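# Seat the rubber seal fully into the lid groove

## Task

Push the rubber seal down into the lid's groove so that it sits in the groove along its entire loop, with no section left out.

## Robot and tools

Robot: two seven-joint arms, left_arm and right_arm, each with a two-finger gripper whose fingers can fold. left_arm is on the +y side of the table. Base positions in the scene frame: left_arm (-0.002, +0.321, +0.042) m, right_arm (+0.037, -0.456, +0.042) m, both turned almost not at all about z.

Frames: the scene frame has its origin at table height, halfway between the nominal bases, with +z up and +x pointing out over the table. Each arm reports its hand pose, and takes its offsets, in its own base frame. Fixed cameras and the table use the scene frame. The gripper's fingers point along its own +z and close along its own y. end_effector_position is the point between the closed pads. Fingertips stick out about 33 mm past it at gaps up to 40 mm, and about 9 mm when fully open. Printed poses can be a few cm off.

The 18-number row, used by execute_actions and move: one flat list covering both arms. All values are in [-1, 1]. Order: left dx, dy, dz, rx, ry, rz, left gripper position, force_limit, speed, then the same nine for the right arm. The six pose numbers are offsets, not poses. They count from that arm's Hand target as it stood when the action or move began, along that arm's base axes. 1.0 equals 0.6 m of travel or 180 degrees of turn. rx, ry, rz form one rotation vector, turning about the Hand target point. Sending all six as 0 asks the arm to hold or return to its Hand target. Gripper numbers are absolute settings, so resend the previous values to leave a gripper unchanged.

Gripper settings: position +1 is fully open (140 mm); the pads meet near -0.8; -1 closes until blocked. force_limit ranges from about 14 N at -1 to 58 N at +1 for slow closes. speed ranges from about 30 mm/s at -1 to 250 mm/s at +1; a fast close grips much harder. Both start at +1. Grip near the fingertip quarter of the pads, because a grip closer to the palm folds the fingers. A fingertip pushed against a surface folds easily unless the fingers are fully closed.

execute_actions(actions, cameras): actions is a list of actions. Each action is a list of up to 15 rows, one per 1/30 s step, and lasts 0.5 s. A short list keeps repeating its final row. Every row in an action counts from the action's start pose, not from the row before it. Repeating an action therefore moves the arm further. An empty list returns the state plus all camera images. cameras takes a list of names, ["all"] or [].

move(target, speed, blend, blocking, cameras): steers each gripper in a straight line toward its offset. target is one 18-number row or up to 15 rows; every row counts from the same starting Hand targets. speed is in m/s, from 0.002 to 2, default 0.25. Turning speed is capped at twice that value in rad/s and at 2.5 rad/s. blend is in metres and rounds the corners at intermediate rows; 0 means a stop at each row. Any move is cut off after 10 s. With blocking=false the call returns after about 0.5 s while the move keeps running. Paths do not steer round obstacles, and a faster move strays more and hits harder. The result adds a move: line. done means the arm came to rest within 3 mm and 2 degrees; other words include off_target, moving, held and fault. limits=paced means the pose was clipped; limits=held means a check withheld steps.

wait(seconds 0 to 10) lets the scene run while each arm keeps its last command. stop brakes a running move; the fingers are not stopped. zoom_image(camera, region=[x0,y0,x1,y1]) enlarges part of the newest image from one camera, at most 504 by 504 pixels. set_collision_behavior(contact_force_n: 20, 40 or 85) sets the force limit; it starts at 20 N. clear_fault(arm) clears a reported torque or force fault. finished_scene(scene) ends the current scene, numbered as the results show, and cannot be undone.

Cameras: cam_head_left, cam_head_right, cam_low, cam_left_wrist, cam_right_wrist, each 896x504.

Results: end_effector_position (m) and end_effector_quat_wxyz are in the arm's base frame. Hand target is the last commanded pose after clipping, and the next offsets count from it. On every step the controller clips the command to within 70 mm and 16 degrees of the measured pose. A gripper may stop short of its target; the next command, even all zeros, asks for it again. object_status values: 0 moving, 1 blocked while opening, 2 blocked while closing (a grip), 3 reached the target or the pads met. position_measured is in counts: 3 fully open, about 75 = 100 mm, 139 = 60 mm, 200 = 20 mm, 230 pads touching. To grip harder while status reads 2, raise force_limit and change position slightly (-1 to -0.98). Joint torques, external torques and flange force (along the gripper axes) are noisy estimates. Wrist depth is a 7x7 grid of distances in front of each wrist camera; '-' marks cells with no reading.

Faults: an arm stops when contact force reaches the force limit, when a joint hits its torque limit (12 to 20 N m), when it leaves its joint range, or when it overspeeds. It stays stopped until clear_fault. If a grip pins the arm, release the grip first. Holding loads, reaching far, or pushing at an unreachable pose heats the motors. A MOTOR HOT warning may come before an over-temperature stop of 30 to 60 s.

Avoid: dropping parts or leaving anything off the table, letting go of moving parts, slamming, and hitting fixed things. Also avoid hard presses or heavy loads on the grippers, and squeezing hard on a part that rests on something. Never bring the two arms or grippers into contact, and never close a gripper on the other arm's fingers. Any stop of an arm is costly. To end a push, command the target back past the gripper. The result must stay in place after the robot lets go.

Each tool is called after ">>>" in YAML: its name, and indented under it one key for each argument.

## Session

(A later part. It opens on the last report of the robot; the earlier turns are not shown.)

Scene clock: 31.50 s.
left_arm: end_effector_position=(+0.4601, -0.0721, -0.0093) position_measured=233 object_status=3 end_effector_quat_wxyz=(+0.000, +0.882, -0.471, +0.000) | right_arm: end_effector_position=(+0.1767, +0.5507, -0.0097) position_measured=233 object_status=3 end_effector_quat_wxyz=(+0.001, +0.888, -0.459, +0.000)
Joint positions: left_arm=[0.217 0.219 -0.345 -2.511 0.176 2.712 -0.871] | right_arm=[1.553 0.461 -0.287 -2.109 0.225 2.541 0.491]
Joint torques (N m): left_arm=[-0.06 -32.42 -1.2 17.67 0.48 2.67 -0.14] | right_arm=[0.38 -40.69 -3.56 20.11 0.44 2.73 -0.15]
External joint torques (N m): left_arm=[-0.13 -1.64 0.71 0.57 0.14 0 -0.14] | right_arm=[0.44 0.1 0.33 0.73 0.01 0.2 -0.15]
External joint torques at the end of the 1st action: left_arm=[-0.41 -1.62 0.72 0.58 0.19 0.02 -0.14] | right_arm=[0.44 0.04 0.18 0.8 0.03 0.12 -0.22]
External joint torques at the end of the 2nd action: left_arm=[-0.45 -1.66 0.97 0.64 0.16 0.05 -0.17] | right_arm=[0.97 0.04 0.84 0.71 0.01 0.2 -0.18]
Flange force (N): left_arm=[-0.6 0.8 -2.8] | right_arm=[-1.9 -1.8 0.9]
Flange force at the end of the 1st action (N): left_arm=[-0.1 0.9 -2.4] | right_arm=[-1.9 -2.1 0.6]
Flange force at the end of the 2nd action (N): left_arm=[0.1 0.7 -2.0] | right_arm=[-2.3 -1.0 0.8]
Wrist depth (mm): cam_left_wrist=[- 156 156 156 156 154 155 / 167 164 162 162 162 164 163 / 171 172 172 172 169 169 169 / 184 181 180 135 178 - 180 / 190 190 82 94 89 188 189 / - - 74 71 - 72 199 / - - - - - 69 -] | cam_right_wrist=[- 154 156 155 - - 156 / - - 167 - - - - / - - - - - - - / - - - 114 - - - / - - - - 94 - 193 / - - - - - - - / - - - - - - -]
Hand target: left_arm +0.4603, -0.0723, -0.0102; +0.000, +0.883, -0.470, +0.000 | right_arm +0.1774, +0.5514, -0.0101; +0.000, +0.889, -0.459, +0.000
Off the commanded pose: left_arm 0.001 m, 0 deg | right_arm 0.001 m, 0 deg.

>>> execute_actions:
  actions:
    - [[0,0,-0.0017,0,0,0,-1,-1,0,0,0,-0.0017,0,0,0,-1,-1,0]]
    - [[0,0,-0.0017,0,0,0,-1,-1,0,0,0,-0.0017,0,0,0,-1,-1,0]]
    - [[0,0,-0.0017,0,0,0,-1,-1,0,0,0,-0.0017,0,0,0,-1,-1,0]]
    - [[0,0,-0.0017,0,0,0,-1,-1,0,0,0,-0.0017,0,0,0,-1,-1,0]]
  cameras: ["cam_left_wrist","cam_right_wrist"]

Scene clock: 33.97 s.
left_arm: end_effector_position=(+0.4602, -0.0722, -0.0125) position_measured=233 object_status=3 end_effector_quat_wxyz=(+0.000, +0.882, -0.471, +0.000) | right_arm: end_effector_position=(+0.1767, +0.5507, -0.0138) position_measured=233 object_status=3 end_effector_quat_wxyz=(+0.001, +0.888, -0.459, +0.000)
Joint positions: left_arm=[0.203 0.228 -0.331 -2.51 0.181 2.72 -0.875] | right_arm=[1.545 0.47 -0.279 -2.109 0.225 2.549 0.491]
Joint torques (N m): left_arm=[-0.1 -29.3 -0.93 17.44 0.54 3.29 -0.12] | right_arm=[0.33 -40.92 -3.49 20 0.45 2.71 -0.21]
External joint torques (N m): left_arm=[-0.06 1.8 1.07 0.47 0.2 0.62 -0.12] | right_arm=[0.37 0.1 0.34 0.69 0.04 0.17 -0.21]
External joint torques at the end of the 1st action: left_arm=[-0.43 -1.76 0.61 0.81 0.15 0.1 -0.14] | right_arm=[-0.47 0.05 0.37 0.71 0.02 0.19 -0.2]
External joint torques at the end of the 2nd action: left_arm=[-0.16 -1.72 0.57 0.66 0.14 0.02 -0.15] | right_arm=[0.84 0.11 0.54 0.75 0.03 0.24 -0.2]
External joint torques at the end of the 3rd action: left_arm=[-0.05 -1.6 0.62 0.6 0.13 0.02 -0.16] | right_arm=[0.49 0.17 0.12 0.65 0.03 0.2 -0.21]
Flange force (N): left_arm=[3.6 -3.9 9.1] | right_arm=[-1.7 -1.8 0.9]
Flange force at the end of the 1st action (N): left_arm=[0.2 0.7 -2.7] | right_arm=[-1.0 -2.9 1.3]
Flange force at the end of the 2nd action (N): left_arm=[-0.4 0.8 -3.1] | right_arm=[-2.2 -1.3 1.0]
Flange force at the end of the 3rd action (N): left_arm=[-0.5 0.7 -2.8] | right_arm=[-1.7 -1.6 0.9]
Wrist depth (mm): cam_left_wrist=[153 154 - - 152 152 152 / - 161 - 161 160 161 160 / 169 169 169 - 168 167 167 / 176 178 177 135 175 176 173 / 188 188 83 94 89 183 185 / 198 - 74 71 - 72 - / - - - - - 69 -] | cam_right_wrist=[- - 148 152 - - - / - - - 157 - - - / - - - - - - - / - - - 114 - - - / - - - - 94 - 193 / - - - - - - - / - - - - - - -]
Hand target: left_arm +0.4603, -0.0723, -0.0142; +0.000, +0.883, -0.470, +0.000 | right_arm +0.1774, +0.5514, -0.0142; +0.000, +0.889, -0.459, +0.000
Off the commanded pose: left_arm 0.002 m, 0 deg | right_arm 0.001 m, 0 deg.
camera_calibration:
cam_left_wrist: T_world_to_cam=[[-0.826151, -0.563371, 0.00936376, 0.348568], [-0.530642, 0.783527, 0.323271, 0.31373], [-0.189459, 0.262102, -0.94626, 0.232692], [0, 0, 0, 1]] pos_world=[0.498534, -0.110432, 0.115504]
cam_right_wrist: T_world_to_cam=[[-0.811028, -0.584951, 0.00811003, 0.470561], [-0.548037, 0.764552, 0.339288, -0.320892], [-0.204667, 0.270727, -0.940648, 0.0191118], [0, 0, 0, 1]] pos_world=[0.209689, 0.515419, 0.123036]
Images, in order (width x height): cam_left_wrist 896x504, cam_right_wrist 896x504.

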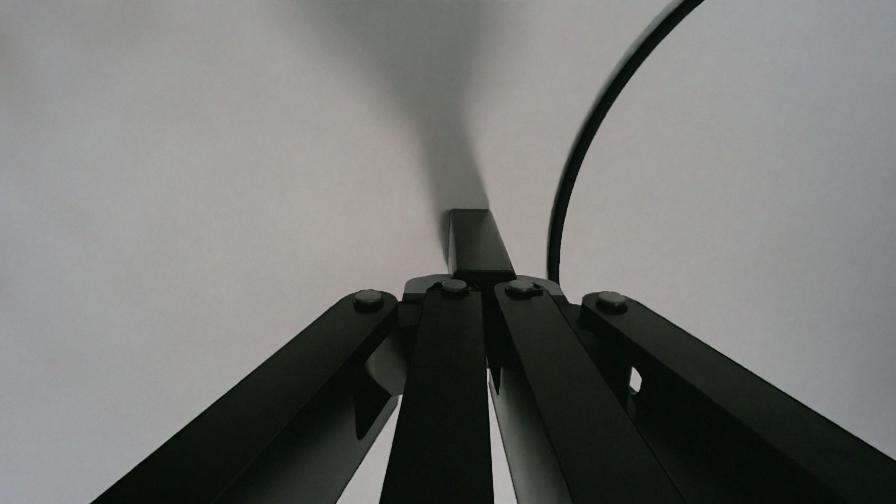

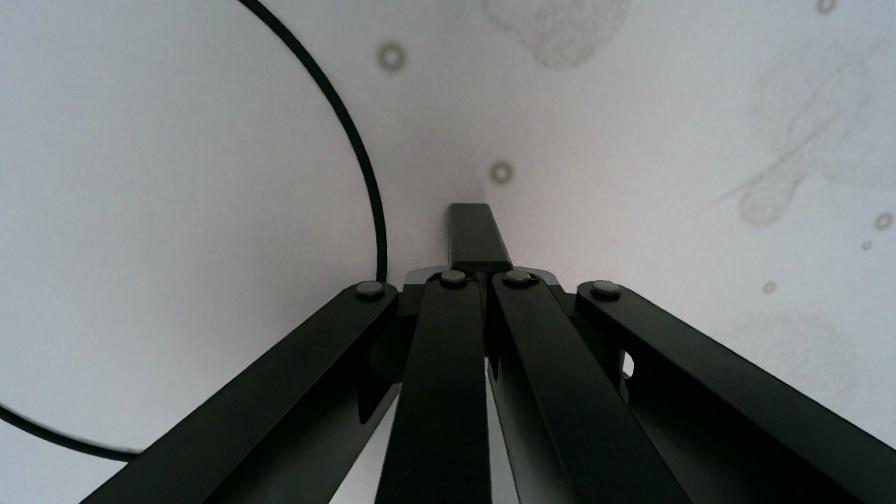

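>>> execute_actions:
  actions:
    - [[0,0,0.006,0,0,0,-1,-1,0,0,0,-0.0017,0,0,0,-1,-1,0]]
    - [[0,0,0,0,0,0,-1,-1,0,0,0,-0.0017,0,0,0,-1,-1,0]]
    - [[0,0,0,0,0,0,-1,-1,0,0,0,-0.0017,0,0,0,-1,-1,0]]

>>> execute_actions:
  actions:
    - [[0,0,0,0,0,0,-1,-1,0,0,0,-0.0017,0,0,0,-1,-1,0]]
    - [[0,0,0,0,0,0,-1,-1,0,0,0,-0.0017,0,0,0,-1,-1,0]]

Scene clock: 35.93 s.
left_arm: end_effector_position=(+0.4606, -0.0726, -0.0113) position_measured=233 object_status=3 end_effector_quat_wxyz=(+0.000, +0.882, -0.471, +0.000) | right_arm: end_effector_position=(+0.1767, +0.5509, -0.0160) position_measured=233 object_status=3 end_effector_quat_wxyz=(+0.001, +0.888, -0.460, +0.000)
Joint positions: left_arm=[0.203 0.225 -0.332 -2.51 0.179 2.718 -0.875] | right_arm=[1.54 0.474 -0.274 -2.108 0.225 2.554 0.491]
Joint torques (N m): left_arm=[0.65 -34.02 -2.08 17.12 -0.01 2.35 0.1] | right_arm=[0.31 -39.28 -3.11 19.82 0.49 3.01 -0.19]
External joint torques (N m): left_arm=[0.62 -3.07 -0.17 0.17 -0.34 -0.31 0.1] | right_arm=[0.29 1.85 0.62 0.59 0.08 0.48 -0.19]
External joint torques at the end of the 1st action: left_arm=[0.57 -3.04 -0.26 0.12 -0.35 -0.29 0.14] | right_arm=[0.73 -0.01 0.84 0.82 0.02 0.19 -0.16]
External joint torques at the end of the 2nd action: left_arm=[0.54 -3.05 -0.21 0.14 -0.33 -0.31 0.14] | right_arm=[0.25 0.01 0.74 0.79 0.01 0.22 -0.2]
Flange force (N): left_arm=[-5.3 3.7 -11.4] | right_arm=[-3.4 -4.3 5.6]
Flange force at the end of the 1st action (N): left_arm=[-5.4 3.8 -11.5] | right_arm=[-2.4 -1.5 0.9]
Flange force at the end of the 2nd action (N): left_arm=[-5.2 3.7 -11.4] | right_arm=[-1.8 -2.1 1.2]
Wrist depth (mm): cam_left_wrist=[155 156 155 154 154 154 154 / 163 162 162 162 161 161 161 / 170 170 - 169 169 169 170 / 180 180 179 175 176 178 177 / - 189 82 94 89 183 185 / 200 - 74 71 - 72 - / - - - - - 69 -] | cam_right_wrist=[- 145 - - - - - / - - - - - - - / - - 170 - - - - / - - 175 115 172 - - / - - - - 94 - - / - - - - - - - / - - - - - - -]
Hand target: left_arm +0.4603, -0.0723, -0.0106; +0.000, +0.883, -0.470, +0.000 | right_arm +0.1774, +0.5514, -0.0173; +0.000, +0.889, -0.459, +0.000
Off the commanded pose: left_arm 0.001 m, 0 deg | right_arm 0.002 m, 0 deg.

Scene clock: 37.13 s.
left_arm: end_effector_position=(+0.4606, -0.0726, -0.0113) position_measured=233 object_status=3 end_effector_quat_wxyz=(+0.000, +0.882, -0.471, +0.000) | right_arm: end_effector_position=(+0.1767, +0.5509, -0.0161) position_measured=233 object_status=3 end_effector_quat_wxyz=(+0.001, +0.888, -0.460, -0.001)
Joint positions: left_arm=[0.203 0.225 -0.332 -2.51 0.179 2.718 -0.875] | right_arm=[1.537 0.474 -0.271 -2.107 0.225 2.553 0.491]
Joint torques (N m): left_arm=[0.67 -33.98 -2.16 17.08 0 2.34 0.09] | right_arm=[0.42 -37.01 -2.65 19.8 0.61 3.61 -0.27]
External joint torques (N m): left_arm=[0.65 -3.11 -0.24 0.13 -0.33 -0.32 0.09] | right_arm=[0.41 4.03 1.04 0.64 0.2 1.09 -0.27]
External joint torques at the end of the 1st action: left_arm=[0.74 -3.15 -0.09 0.17 -0.34 -0.32 0.12] | right_arm=[0.24 2.86 0.5 0.68 0.12 0.77 -0.18]
Flange force (N): left_arm=[-5.4 3.9 -11.6] | right_arm=[-5.9 -7.5 11.9]
Flange force at the end of the 1st action (N): left_arm=[-5.6 3.6 -11.7] | right_arm=[-4.6 -6.1 8.3]
Wrist depth (mm): cam_left_wrist=[- 155 - - 154 154 153 / 163 162 162 - 161 162 160 / 171 172 171 171 170 169 170 / 180 179 179 118 176 178 177 / - 187 83 94 89 83 187 / 201 - 74 71 - 72 192 / - - - - - 69 -] | cam_right_wrist=[- - - - - - - / - - - - - - - / - - - 164 167 - - / - - - 115 175 - - / - - - - 94 - 185 / - - - - - - - / - - - - - - -]
Hand target: left_arm +0.4603, -0.0723, -0.0106; +0.000, +0.883, -0.470, +0.000 | right_arm +0.1774, +0.5514, -0.0193; +0.000, +0.889, -0.459, +0.000
Off the commanded pose: left_arm 0.001 m, 0 deg | right_arm 0.003 m, 0 deg.

>>> move:
  target:
    - [0,0,0.0427,0,0,0,-1,-1,0,0,0,0.0572,0,0,0,-1,-1,0]
    - [-0.0415,-0.028,0.0427,0,0,0,-0.5,-1,0,0.0405,0.0288,0.0572,0,0,0,-0.5,-1,0]
    - [-0.0415,-0.028,-0.0023,0,0,0,-0.5,-1,0,0.0405,0.0288,0.0058,0,0,0,-0.5,-1,0]
  speed: 0.1
  cameras: ["cam_left_wrist","cam_right_wrist"]

Scene clock: 41.33 s.
left_arm: end_effector_position=(+0.4351, -0.0889, -0.0113) position_measured=192 object_status=3 end_effector_quat_wxyz=(+0.000, +0.882, -0.472, +0.000) | right_arm: end_effector_position=(+0.2010, +0.5678, -0.0154) position_measured=192 object_status=3 end_effector_quat_wxyz=(+0.001, +0.888, -0.460, +0.001)
Joint positions: left_arm=[0.184 0.179 -0.357 -2.582 0.16 2.745 -0.905] | right_arm=[1.491 0.526 -0.261 -2.014 0.22 2.511 0.468]
Joint velocities: left_arm=[0 0 -0.001 0.001 0 0.001 -0.007] | right_arm=[within noise]
Joint torques (N m): left_arm=[-0.15 -30.43 -0.98 17.27 0.58 2.7 -0.13] | right_arm=[0.34 -43.2 -3.7 20.64 0.46 2.72 -0.22]
External joint torques (N m): left_arm=[-0.15 -1.61 0.62 0.82 0.27 0.04 -0.13] | right_arm=[0.24 -0.03 0.18 0.85 0.02 0.18 -0.22]
Flange force (N): left_arm=[0.1 0.1 -2.4] | right_arm=[-1.7 -2.4 0.6]
Wrist depth (mm): cam_left_wrist=[154 156 156 156 154 154 153 / 163 161 162 162 160 161 162 / 171 172 170 168 169 169 169 / 178 181 178 175 174 176 179 / 189 188 93 112 100 94 186 / - - 76 199 - 73 194 / - - - 211 - - -] | cam_right_wrist=[- - - - - - - / - - - - - - - / - - - - - - - / - - - 125 127 - - / 190 - 87 - - - - / - - - - - - - / - - - - - - -]
Hand target: left_arm +0.4354, -0.0891, -0.0120; +0.000, +0.883, -0.470, +0.000 | right_arm +0.2017, +0.5687, -0.0158; +0.000, +0.889, -0.459, +0.000
Off the commanded pose: left_arm 0.001 m, 0 deg | right_arm 0.001 m, 0 deg.
move: done
camera_calibration:
cam_left_wrist: T_world_to_cam=[[-0.826603, -0.562693, 0.0101785, 0.31867], [-0.529939, 0.78432, 0.3225, 0.312892], [-0.189452, 0.261185, -0.946515, 0.233334], [0, 0, 0, 1]] pos_world=[0.473433, -0.127038, 0.116703]
cam_right_wrist: T_world_to_cam=[[-0.811134, -0.584804, 0.00813844, 0.500287], [-0.548028, 0.764838, 0.338657, -0.320262], [-0.204272, 0.270236, -0.940875, 0.0181172], [0, 0, 0, 1]] pos_world=[0.233988, 0.532622, 0.121433]
Images, in order (width x height): cam_left_wrist 896x504, cam_right_wrist 896x504.

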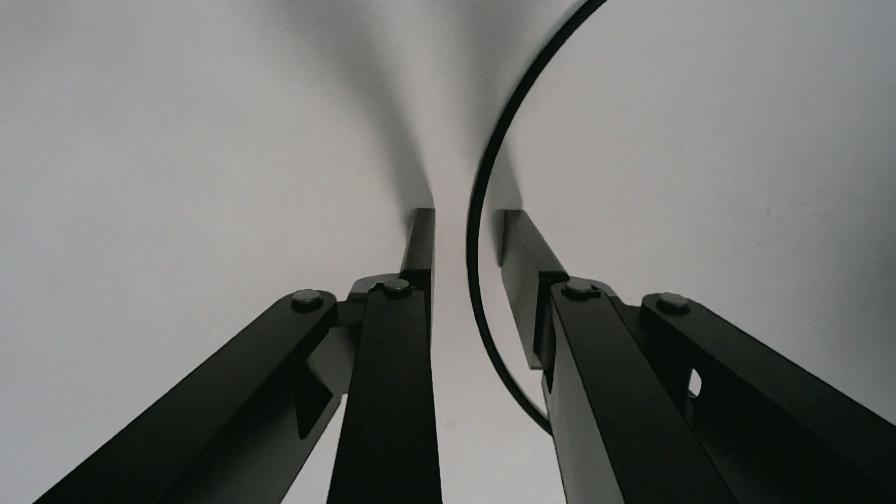

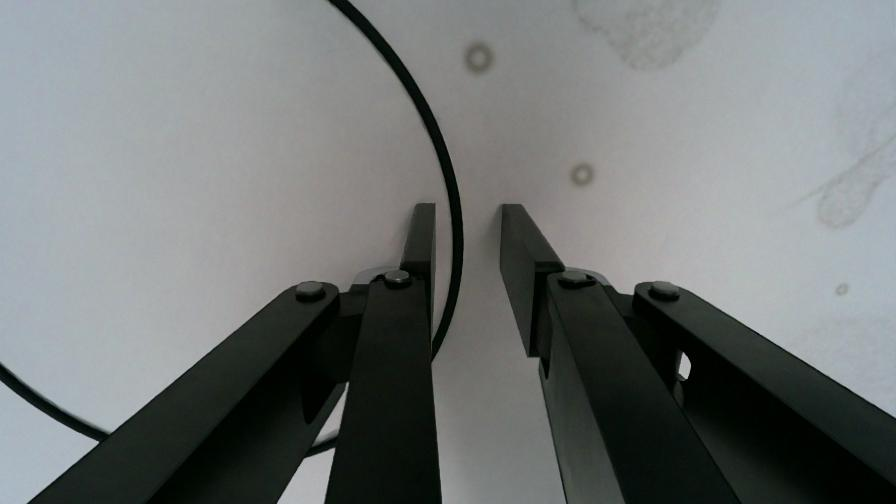

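>>> execute_actions:
  actions:
    - [[0,0,0,0,0,0,-1,-1,-1,0,0,0,0,0,0,-1,-1,-1]]
    - [[0,0,0,0,0,0,-1,-1,-1,0,0,0,0,0,0,-1,-1,-1]]
    - [[0,0,0,0,0,0,-1,-1,-1,0,0,0,0,0,0,-1,-1,-1]]
    - [[0,0,0,0,0,0,-1,-1,-1,0,0,0,0,0,0,-1,-1,-1]]
  cameras: ["cam_left_wrist","cam_right_wrist"]

Scene clock: 43.80 s.
left_arm: end_effector_position=(+0.4351, -0.0889, -0.0114) position_measured=225 object_status=2 end_effector_quat_wxyz=(+0.000, +0.882, -0.471, +0.000) | right_arm: end_effector_position=(+0.2010, +0.5679, -0.0155) position_measured=225 object_status=2 end_effector_quat_wxyz=(+0.001, +0.888, -0.460, +0.000)
Joint positions: left_arm=[0.181 0.179 -0.354 -2.582 0.16 2.746 -0.906] | right_arm=[1.489 0.526 -0.26 -2.014 0.22 2.511 0.468]
Joint torques (N m): left_arm=[-0.18 -30.61 -0.93 17.18 0.32 2.71 -0.1] | right_arm=[0.36 -43.35 -3.6 20.6 0.48 2.7 -0.2]
External joint torques (N m): left_arm=[-0.18 -1.84 0.65 0.79 0 0.06 -0.1] | right_arm=[0.25 -0.14 0.26 0.83 0.04 0.18 -0.2]
External joint torques at the end of the 1st action: left_arm=[-0.09 -1.82 0.51 0.69 0.15 0.01 -0.13] | right_arm=[0.61 0.03 0.5 0.72 0.02 0.14 -0.22]
External joint torques at the end of the 2nd action: left_arm=[-0.21 -1.75 0.9 0.71 0.07 0.03 -0.1] | right_arm=[0.32 -0.2 0.38 0.81 0.03 0.18 -0.17]
External joint torques at the end of the 3rd action: left_arm=[-0.43 -1.81 0.5 0.72 0.02 0.01 -0.12] | right_arm=[0.41 -0.18 0.43 0.75 0.02 0.17 -0.18]
Flange force (N): left_arm=[-0.6 0.6 -3.9] | right_arm=[-1.6 -2.1 0.4]
Flange force at the end of the 1st action (N): left_arm=[-0.7 0.8 -3.8] | right_arm=[-1.9 -1.7 0.7]
Flange force at the end of the 2nd action (N): left_arm=[-0.5 0.4 -3.1] | right_arm=[-1.6 -1.8 0.3]
Flange force at the end of the 3rd action (N): left_arm=[-0.3 1.0 -3.9] | right_arm=[-1.5 -1.6 0.3]
Wrist depth (mm): cam_left_wrist=[154 156 155 154 154 154 154 / 163 162 162 162 161 161 163 / 169 170 170 169 167 171 168 / - 179 179 150 176 178 177 / 186 187 83 88 89 89 189 / - - - - - 70 196 / - - - - - 68 -] | cam_right_wrist=[- 151 - - - - - / - 157 - - - - - / 167 - - - - - - / 177 - - 127 - - - / - - - - 94 - - / - - - - - - - / - - - - - - -]
Hand target: left_arm +0.4354, -0.0891, -0.0120; +0.000, +0.883, -0.470, +0.000 | right_arm +0.2017, +0.5687, -0.0158; +0.000, +0.889, -0.459, +0.000
Off the commanded pose: left_arm 0.001 m, 0 deg | right_arm 0.001 m, 0 deg.
camera_calibration:
cam_left_wrist: T_world_to_cam=[[-0.825942, -0.563673, 0.00968005, 0.318319], [-0.530935, 0.783516, 0.322818, 0.313354], [-0.189548, 0.261489, -0.946412, 0.233451], [0, 0, 0, 1]] pos_world=[0.473534, -0.127135, 0.116703]
cam_right_wrist: T_world_to_cam=[[-0.811215, -0.58469, 0.00828565, 0.500229], [-0.54776, 0.764784, 0.339213, -0.320329], [-0.204671, 0.270636, -0.940673, 0.0178822], [0, 0, 0, 1]] pos_world=[0.23399, 0.532621, 0.121336]
Images, in order (width x height): cam_left_wrist 896x504, cam_right_wrist 896x504.

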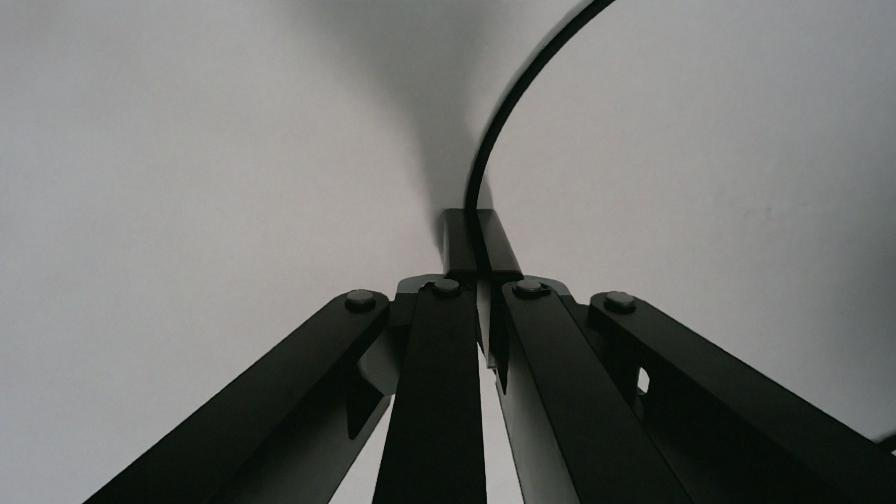

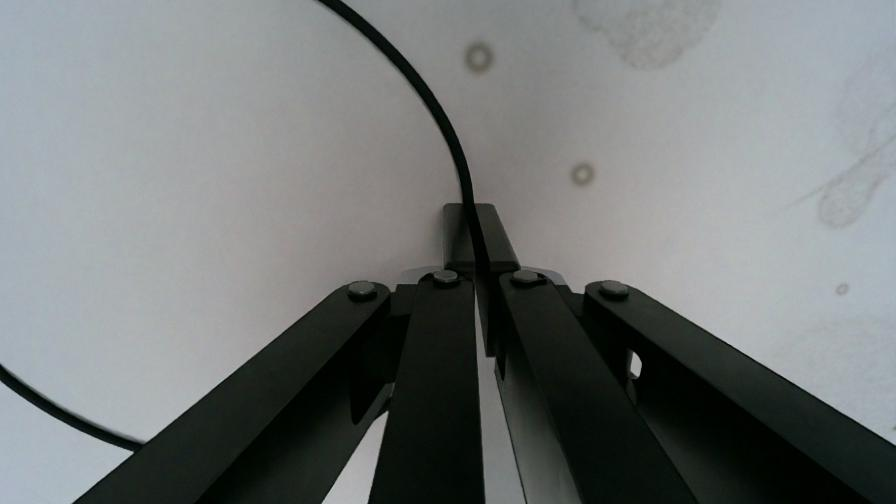

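>>> move:
  target:
    - [0,0,0.11,0,0,0,-1,-1,-1,0,0,0.11,0,0,0,-1,-1,-1]
    - [-0.152,-0.477,0.11,0,0,0,-1,-1,-1,-0.14,-0.48,0.11,0,0,0,-1,-1,-1]
  speed: 0.12
  cameras: ["all"]

Scene clock: 50.03 s.
left_arm: end_effector_position=(+0.3446, -0.3760, +0.0549) position_measured=225 object_status=2 end_effector_quat_wxyz=(+0.001, +0.882, -0.472, +0.001) | right_arm: end_effector_position=(+0.1180, +0.2820, +0.0504) position_measured=225 object_status=2 end_effector_quat_wxyz=(-0.001, +0.890, -0.456, +0.000)
Joint positions: left_arm=[-0.225 0.175 -0.595 -2.361 0.163 2.504 -1.532] | right_arm=[1.404 -0.426 -0.298 -3.01 -0.233 2.591 0.708]
Joint velocities: left_arm=[0 0 0 -0.001 0 -0.001 -0.006] | right_arm=[within noise]
Joint torques (N m): left_arm=[-0.23 -31.06 -2.25 20.94 0.76 2.37 -0.14] | right_arm=[0.38 -12.21 2.13 18.47 0.41 2.22 0.22]
External joint torques (N m): left_arm=[-0.38 -1.92 0.45 0.57 0.24 -0.32 -0.14] | right_arm=[0.39 -1.01 0.41 0.06 0.01 -0.3 0.22]
Flange force (N): left_arm=[-1.5 0.7 -4.1] | right_arm=[0.4 4.1 -5.7]
Wrist depth (mm): cam_left_wrist=[217 218 216 213 208 208 208 / 227 228 224 216 214 216 213 / - 238 239 223 228 222 226 / 247 250 250 150 235 245 237 / - 256 93 88 89 84 249 / 276 - - - - 70 232 / - - - - - 68 -] | cam_right_wrist=[197 196 197 - - - - / 205 205 202 203 - - - / - 217 218 212 - - - / 229 230 229 127 - - - / 238 242 - - 94 - - / - - - - - - 276 / - - - - - - -]
Hand target: left_arm +0.3442, -0.3753, +0.0540; +0.000, +0.883, -0.470, +0.000 | right_arm +0.1177, +0.2807, +0.0502; +0.000, +0.889, -0.459, +0.000
Off the commanded pose: left_arm 0.001 m, 0 deg | right_arm 0.001 m, 0 deg.
move: done
camera_calibration:
cam_left_wrist: T_world_to_cam=[[-0.827013, -0.562091, 0.0101549, 0.0819685], [-0.530011, 0.785582, 0.319295, 0.469459], [-0.187451, 0.258679, -0.947601, 0.35229], [0, 0, 0, 1]] pos_world=[0.382644, -0.413854, 0.183102]
cam_right_wrist: T_world_to_cam=[[-0.807099, -0.590394, 0.00513128, 0.266429], [-0.553456, 0.759572, 0.341667, -0.167461], [-0.205616, 0.272919, -0.939807, 0.139697], [0, 0, 0, 1]] pos_world=[0.151076, 0.246371, 0.187137]

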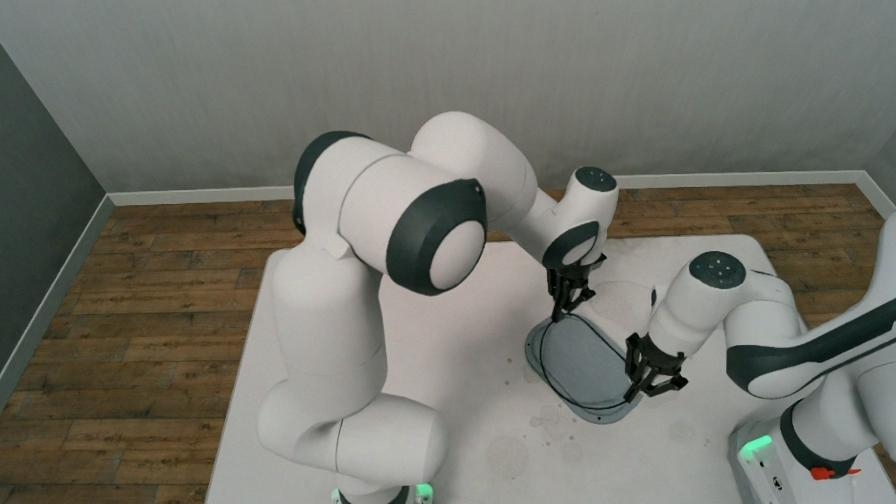

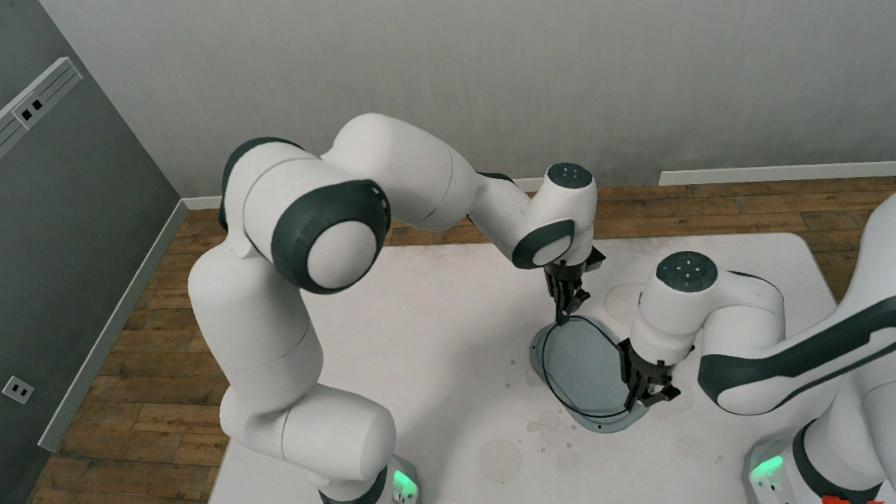

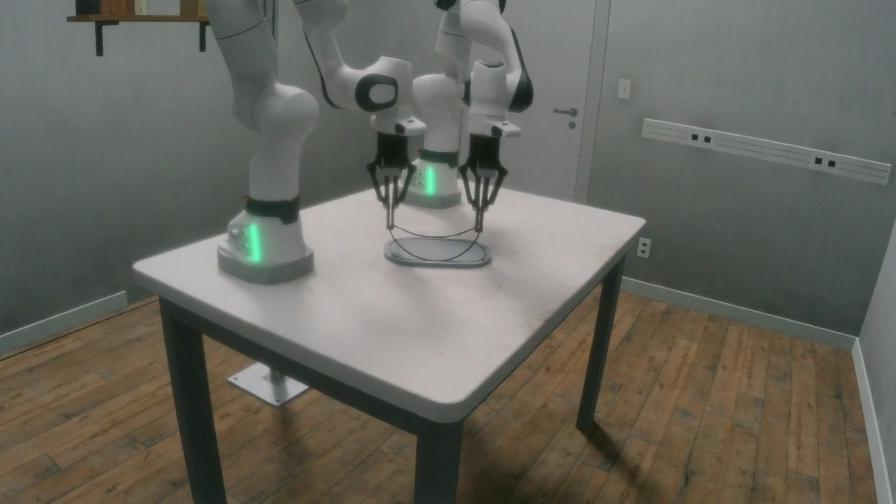

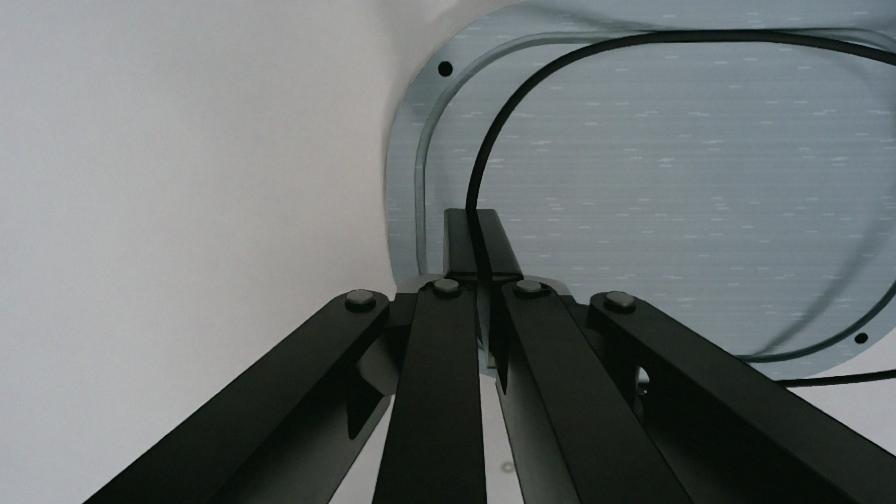

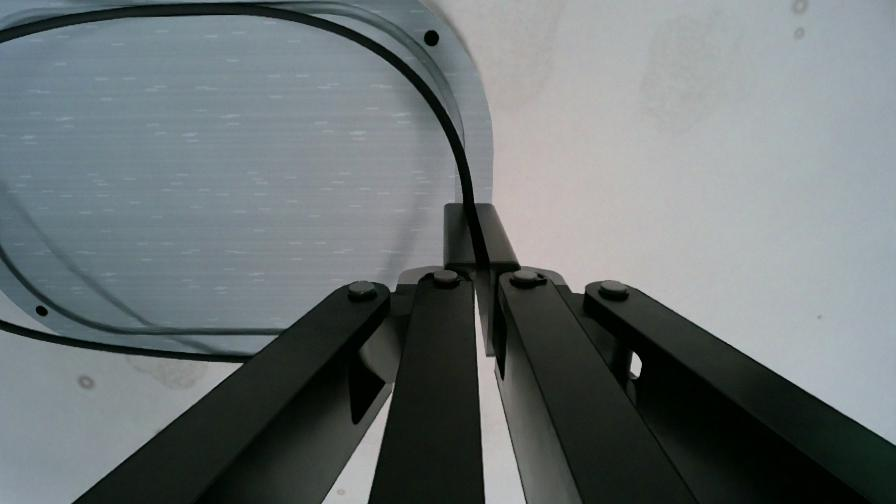

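>>> move:
  target:
    - [0.0302,0.0203,0,0,0,0,-1,-1,-1,-0.0048,-0.0035,0,0,0,0,-1,-1,-1]
    - [0.0302,0.0203,-0.07,0,0,0,-1,-1,-1,-0.0048,-0.0035,-0.07,0,0,0,-1,-1,-1]
  speed: 0.08
  cameras: ["cam_low","cam_left_wrist","cam_right_wrist"]

Scene clock: 53.83 s.
left_arm: end_effector_position=(+0.3619, -0.3626, +0.0123) position_measured=225 object_status=2 end_effector_quat_wxyz=(+0.000, +0.882, -0.472, -0.001) | right_arm: end_effector_position=(+0.1153, +0.2789, +0.0083) position_measured=225 object_status=2 end_effector_quat_wxyz=(+0.005, +0.889, -0.458, +0.000)
Joint positions: left_arm=[-0.251 0.288 -0.514 -2.351 0.267 2.586 -1.564] | right_arm=[1.51 -0.249 -0.42 -3.017 -0.278 2.765 0.743]
Joint velocities: left_arm=[within noise] | right_arm=[0 0 -0.001 0 0 0.001 0.006]
Joint torques (N m): left_arm=[-0.21 -34.8 -3.43 19.43 0.48 2.68 -0.1] | right_arm=[1.41 -14.06 1.18 15.51 0 2.69 0.22]
External joint torques (N m): left_arm=[-0.19 -2.42 0.71 0.62 0.01 0.02 -0.1] | right_arm=[1.42 -0.34 -0.33 0.31 -0.27 0.21 0.22]
Flange force (N): left_arm=[-2.8 0.5 -4.6] | right_arm=[-3.1 -0.7 0.9]
Wrist depth (mm): cam_left_wrist=[179 176 174 175 166 166 166 / 185 185 186 177 173 175 173 / 193 194 193 183 182 181 181 / 207 200 201 136 189 190 190 / 214 217 83 88 89 197 202 / 224 - - - - 70 210 / - - - - - 68 -] | cam_right_wrist=[155 155 158 157 - - - / 164 164 164 166 - - - / 173 173 174 174 - - - / 183 184 183 141 - - 197 / 197 194 - - 94 - - / - - - - - - - / - - - - - - -]
Hand target: left_arm +0.3623, -0.3632, +0.0120; +0.000, +0.883, -0.470, +0.000 | right_arm +0.1148, +0.2786, +0.0082; +0.000, +0.889, -0.459, +0.000
Off the commanded pose: left_arm 0.001 m, 0 deg | right_arm 0.001 m, 1 deg.
joint sent to its limit (right arm) — joint 4 (elbow), lower limit, where the elbow is as bent as it goes. The joint targets still meet the commanded pose.
move: done
camera_calibration:
cam_left_wrist: T_world_to_cam=[[-0.826566, -0.562748, 0.010146, 0.103794], [-0.52971, 0.783879, 0.323945, 0.480967], [-0.190253, 0.262388, -0.946021, 0.314119], [0, 0, 0, 1]] pos_world=[0.400328, -0.401031, 0.140304]
cam_right_wrist: T_world_to_cam=[[-0.809031, -0.587547, 0.0160353, 0.26201], [-0.549173, 0.765351, 0.33563, -0.154263], [-0.209471, 0.262729, -0.941857, 0.103807], [0, 0, 0, 1]] pos_world=[0.149002, 0.244735, 0.145345]
Images, in order (width x height): cam_low 896x504, cam_left_wrist 896x504, cam_right_wrist 896x504.

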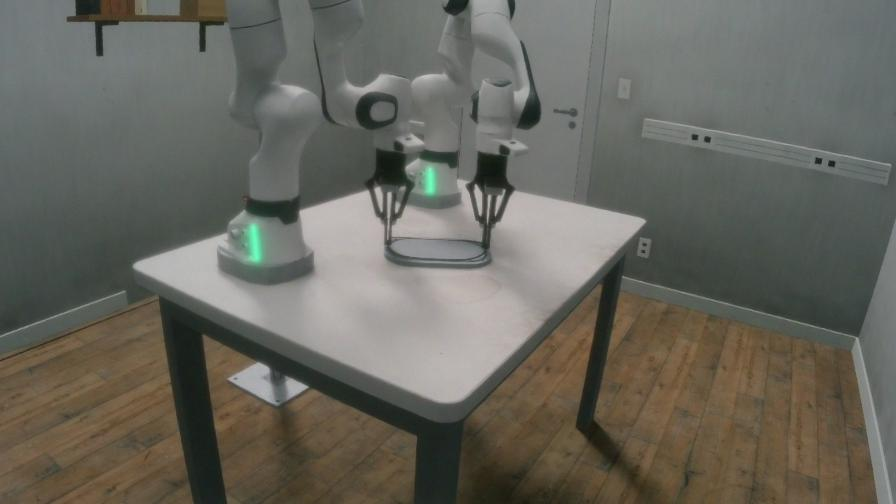

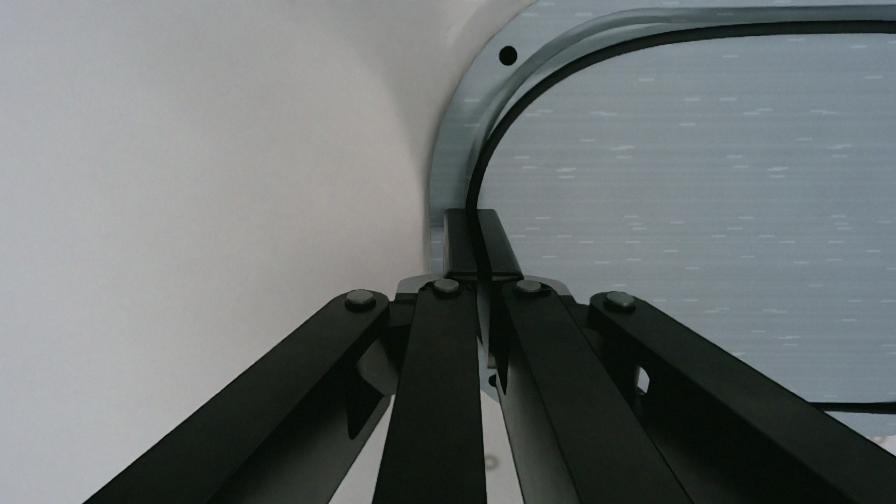

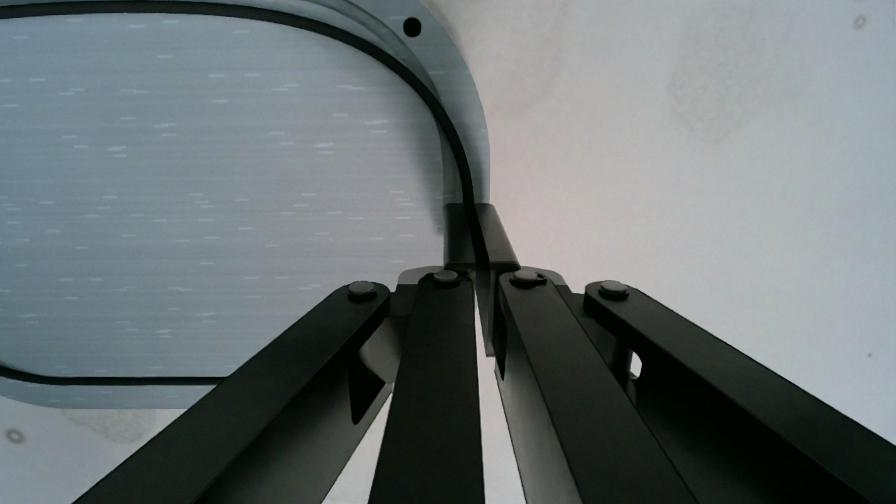

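>>> zoom_image:
  camera: "cam_right_wrist"
  region: [380, 80, 540, 240]

>>> zoom_image:
  camera: "cam_left_wrist"
  region: [400, 80, 560, 240]

Scaled by 3.150 from the camera's 896x504 image, which has a finer 1280x720 frame.

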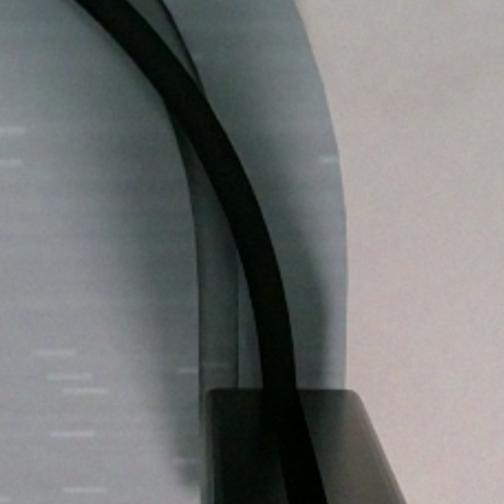

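Scaled by 3.150 from the camera's 896x504 image, which has a finer 1280x720 frame.

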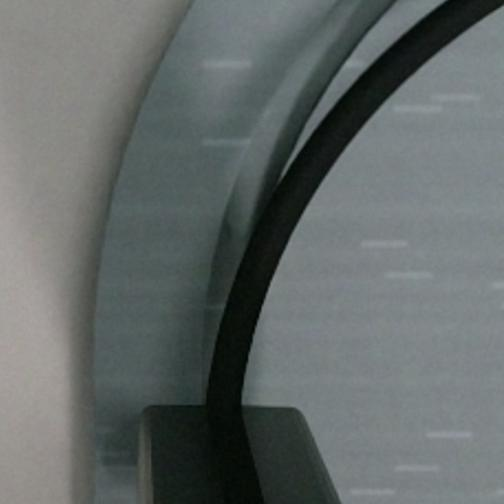

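>>> move:
  target:
    - [0,0,0,0,0,0,-1,-1,-1,0.0108,0.0077,0,0,0,0,-1,-1,-1]
    - [0,0,-0.0167,0,0,0,-1,-1,-1,0.0108,0.0077,-0.0167,0,0,0,-1,-1,-1]
  speed: 0.04
  cameras: ["cam_left_wrist","cam_right_wrist"]

Scene clock: 56.50 s.
left_arm: end_effector_position=(+0.3619, -0.3626, +0.0026) position_measured=225 object_status=2 end_effector_quat_wxyz=(+0.000, +0.882, -0.472, -0.001) | right_arm: end_effector_position=(+0.1209, +0.2799, -0.0003) position_measured=225 object_status=2 end_effector_quat_wxyz=(+0.004, +0.887, -0.461, +0.002)
Joint positions: left_arm=[-0.27 0.312 -0.491 -2.349 0.286 2.606 -1.576] | right_arm=[1.522 -0.199 -0.44 -3.008 -0.271 2.808 0.735]
Joint velocities: left_arm=[-0.002 0 0.002 0 -0.001 0.004 -0.008] | right_arm=[within noise]
Joint torques (N m): left_arm=[0.1 -35.11 -3.3 19.15 0.71 2.69 -0.19] | right_arm=[1.45 -14.45 1.53 14.41 0.29 2.61 0.02]
External joint torques (N m): left_arm=[0.14 -2.13 0.98 0.77 0.26 0.05 -0.19] | right_arm=[1.51 0.16 0.27 -0.11 0.03 0.12 0.02]
External joint torques when the fault began: right_arm=[1.98 3.81 -0.18 -2.82 0.23 0.42 -0.27]
Flange force (N): left_arm=[-1.4 0.0 -2.8] | right_arm=[-4.7 -1.1 3.6]
Flange force when the fault began (N): right_arm=[-7.4 -5.3 24.9]
Wrist depth (mm): cam_left_wrist=[168 166 167 166 158 156 156 / 176 177 175 174 162 163 164 / 184 184 183 174 173 171 171 / 193 193 193 150 180 180 180 / 203 - 93 88 89 186 190 / 212 - - - - 70 197 / - - - - - 68 -] | cam_right_wrist=[149 149 150 151 - 158 - / 156 156 157 157 - - 169 / 165 166 166 165 177 - - / 174 175 175 140 - - - / 186 183 - - 94 - - / - - - - - - - / - - - - - - -]
Hand target: left_arm +0.3623, -0.3632, +0.0020; +0.000, +0.883, -0.470, +0.000 | right_arm +0.1209, +0.2799, -0.0003; +0.004, +0.887, -0.461, +0.002 (not the last commanded pose)
Tool commands: left_gripper/position=-1.0 left_gripper/force_limit=-1.0 left_gripper/speed=-1.0 right_gripper/position=-1.0 right_gripper/force_limit=-1.0 right_gripper/speed=-1.0
Off the commanded pose: left_arm 0.001 m, 0 deg | right_arm 0.004 m, 1 deg.
FORCE FAULT: contact force on the right arm reached its limit, and that arm stopped. The contact can be on any part of that arm, not only on its tool. That arm's remaining commands of this call were not run. That arm is still stopped at the end of this call. While its stop runs, that arm takes no new command, but execute_actions still moves its gripper.
CLEAR FAULT: the right arm stays stopped (Reflex) until you call clear_fault(arm="right_arm").
move: fault (right_arm)
camera_calibration:
cam_left_wrist: T_world_to_cam=[[-0.826742, -0.562489, 0.0101674, 0.104204], [-0.529469, 0.784064, 0.323892, 0.484069], [-0.190157, 0.262392, -0.94604, 0.304901], [0, 0, 0, 1]] pos_world=[0.400428, -0.400931, 0.130603]
cam_right_wrist: T_world_to_cam=[[-0.813314, -0.581678, 0.0130511, 0.266225], [-0.544866, 0.769327, 0.333552, -0.150676], [-0.204061, 0.264172, -0.942641, 0.0954159], [0, 0, 0, 1]] pos_world=[0.153897, 0.24557, 0.136727]
Images, in order (width x height): cam_left_wrist 896x504, cam_right_wrist 896x504.

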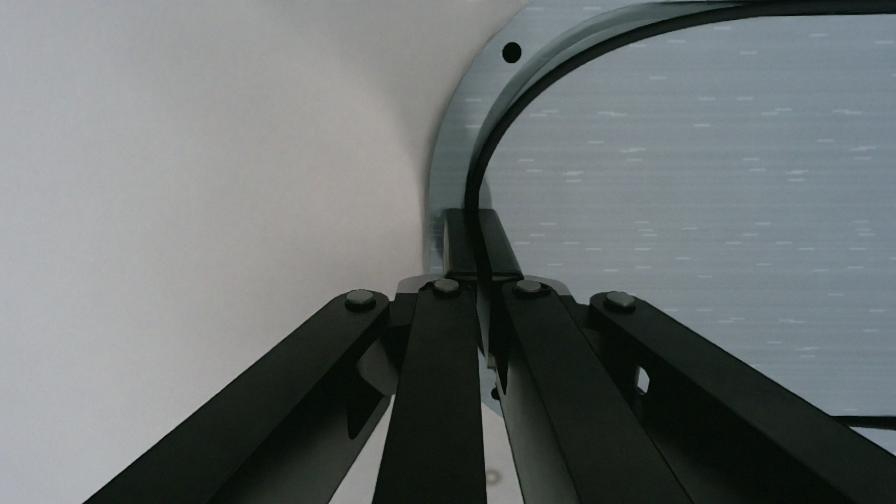

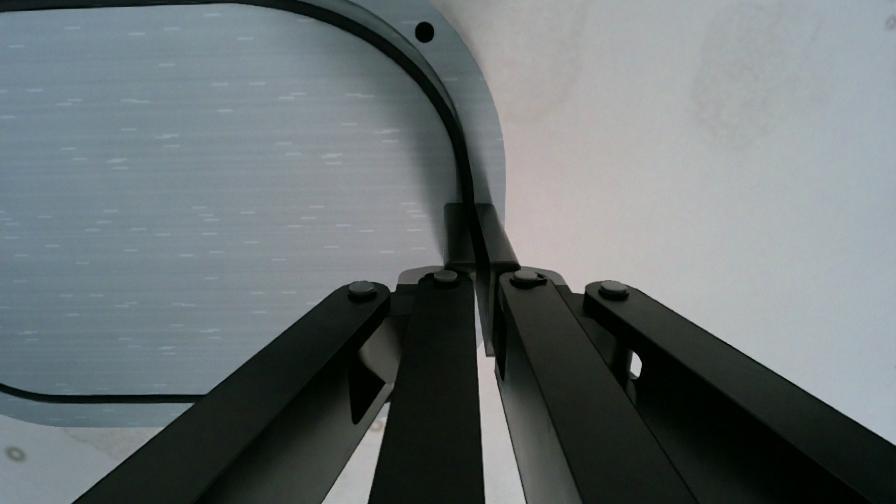

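>>> set_collision_behavior:
  contact_force_n: 85

>>> clear_fault:
  arm: "right_arm"
  cameras: ["cam_left_wrist","cam_right_wrist"]

>>> zoom_image:
  camera: "cam_right_wrist"
  region: [380, 80, 540, 240]

Not set: an arm is in a fault stop. Call clear_fault with that arm's name first.

Scene clock: 56.73 s.
left_arm: end_effector_position=(+0.3620, -0.3627, +0.0027) position_measured=225 object_status=2 end_effector_quat_wxyz=(+0.000, +0.882, -0.471, +0.000) | right_arm: end_effector_position=(+0.1209, +0.2799, -0.0003) position_measured=225 object_status=2 end_effector_quat_wxyz=(+0.004, +0.887, -0.461, +0.002)
Joint positions: left_arm=[-0.27 0.312 -0.491 -2.349 0.286 2.607 -1.577] | right_arm=[1.522 -0.199 -0.44 -3.008 -0.271 2.808 0.735]
Joint torques (N m): left_arm=[-0.18 -35.03 -3.57 19.16 0.72 2.68 -0.16] | right_arm=[1.42 -14.39 1.48 14.35 0.3 2.61 0.02]
External joint torques (N m): left_arm=[-0.07 -1.94 0.79 0.74 0.27 0.02 -0.16] | right_arm=[1.44 0.27 0.19 -0.22 0.05 0.1 0.02]
Flange force (N): left_arm=[-0.9 0.3 -2.5] | right_arm=[-4.5 -1.3 4.1]
Wrist depth (mm): cam_left_wrist=[168 167 167 166 158 156 156 / - 176 - 172 163 163 163 / 184 183 184 173 172 171 171 / 193 - 193 136 179 180 179 / 203 203 83 88 89 186 190 / - - - - - 70 196 / - - - - - 68 -] | cam_right_wrist=[148 149 151 152 - - - / 158 157 157 157 - - - / 165 165 167 164 - - - / 175 177 175 140 - - - / 182 184 - - 94 - - / - - - - - - - / - - - - - - -]
Hand target: left_arm +0.3623, -0.3632, +0.0020; +0.000, +0.883, -0.470, +0.000 | right_arm +0.1209, +0.2799, -0.0003; +0.004, +0.887, -0.461, +0.002 (not the last commanded pose)
Tool commands: left_gripper/position=-1.0 left_gripper/force_limit=-1.0 left_gripper/speed=-1.0 right_gripper/position=-1.0 right_gripper/force_limit=-1.0 right_gripper/speed=-1.0
Off the commanded pose: left_arm 0.001 m, 0 deg | right_arm 0.004 m, 1 deg.
FORCE FAULT, CONTINUED: the right arm's stop, for the force fault that an earlier result reported, is over. The call counts as one of the actions that you can send in this scene. That arm's target is now where it stood when the stop ended, not its last command. That arm accepts commands again.
CLEAR FAULT: your call cleared the right arm's force fault. If the contact force or a joint's load stays at its limit, that arm stops again.
camera_calibration:
cam_left_wrist: T_world_to_cam=[[-0.826178, -0.563318, 0.0101154, 0.103677], [-0.530354, 0.78364, 0.323471, 0.484409], [-0.190144, 0.26188, -0.946184, 0.30485], [0, 0, 0, 1]] pos_world=[0.400529, -0.401033, 0.130703]
cam_right_wrist: T_world_to_cam=[[-0.813314, -0.581678, 0.0130511, 0.266225], [-0.544866, 0.769327, 0.333552, -0.150676], [-0.204061, 0.264172, -0.942641, 0.0954159], [0, 0, 0, 1]] pos_world=[0.153897, 0.24557, 0.136727]
Images, in order (width x height): cam_left_wrist 896x504, cam_right_wrist 896x504.

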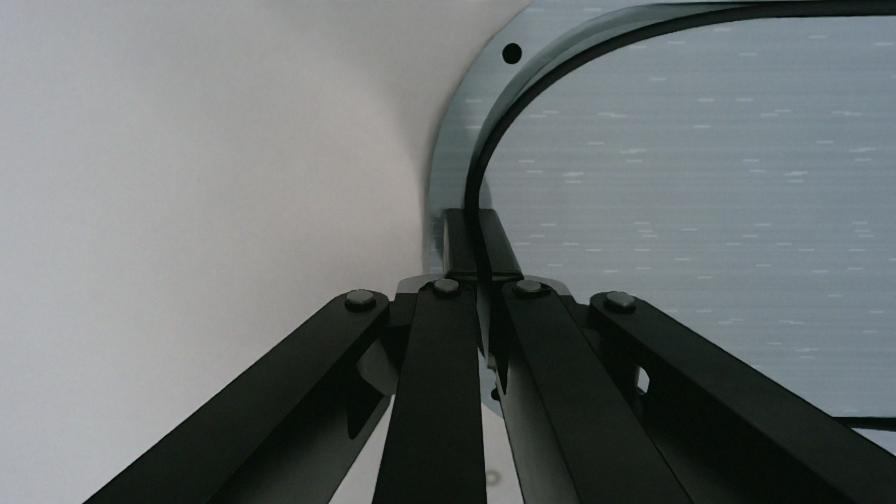

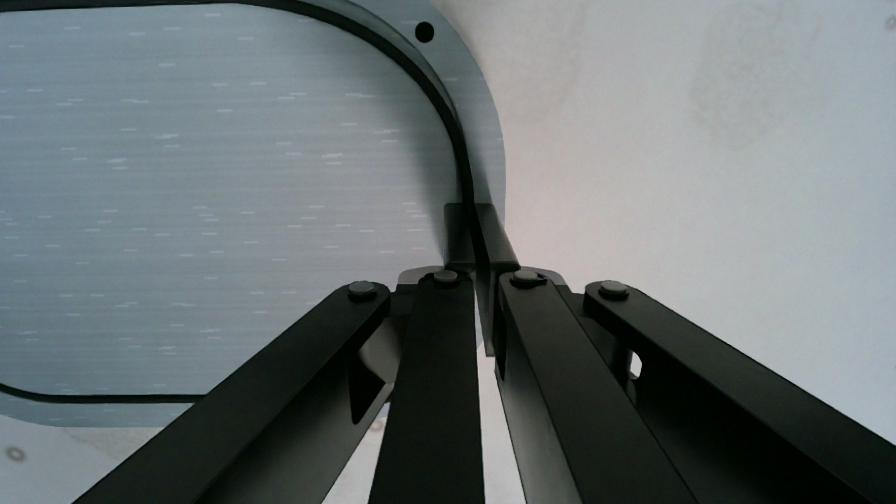

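Scaled by 3.150 from the camera's 896x504 image, which has a finer 1280x720 frame.

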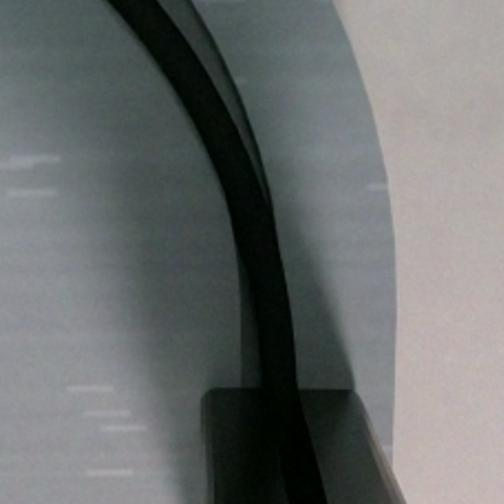

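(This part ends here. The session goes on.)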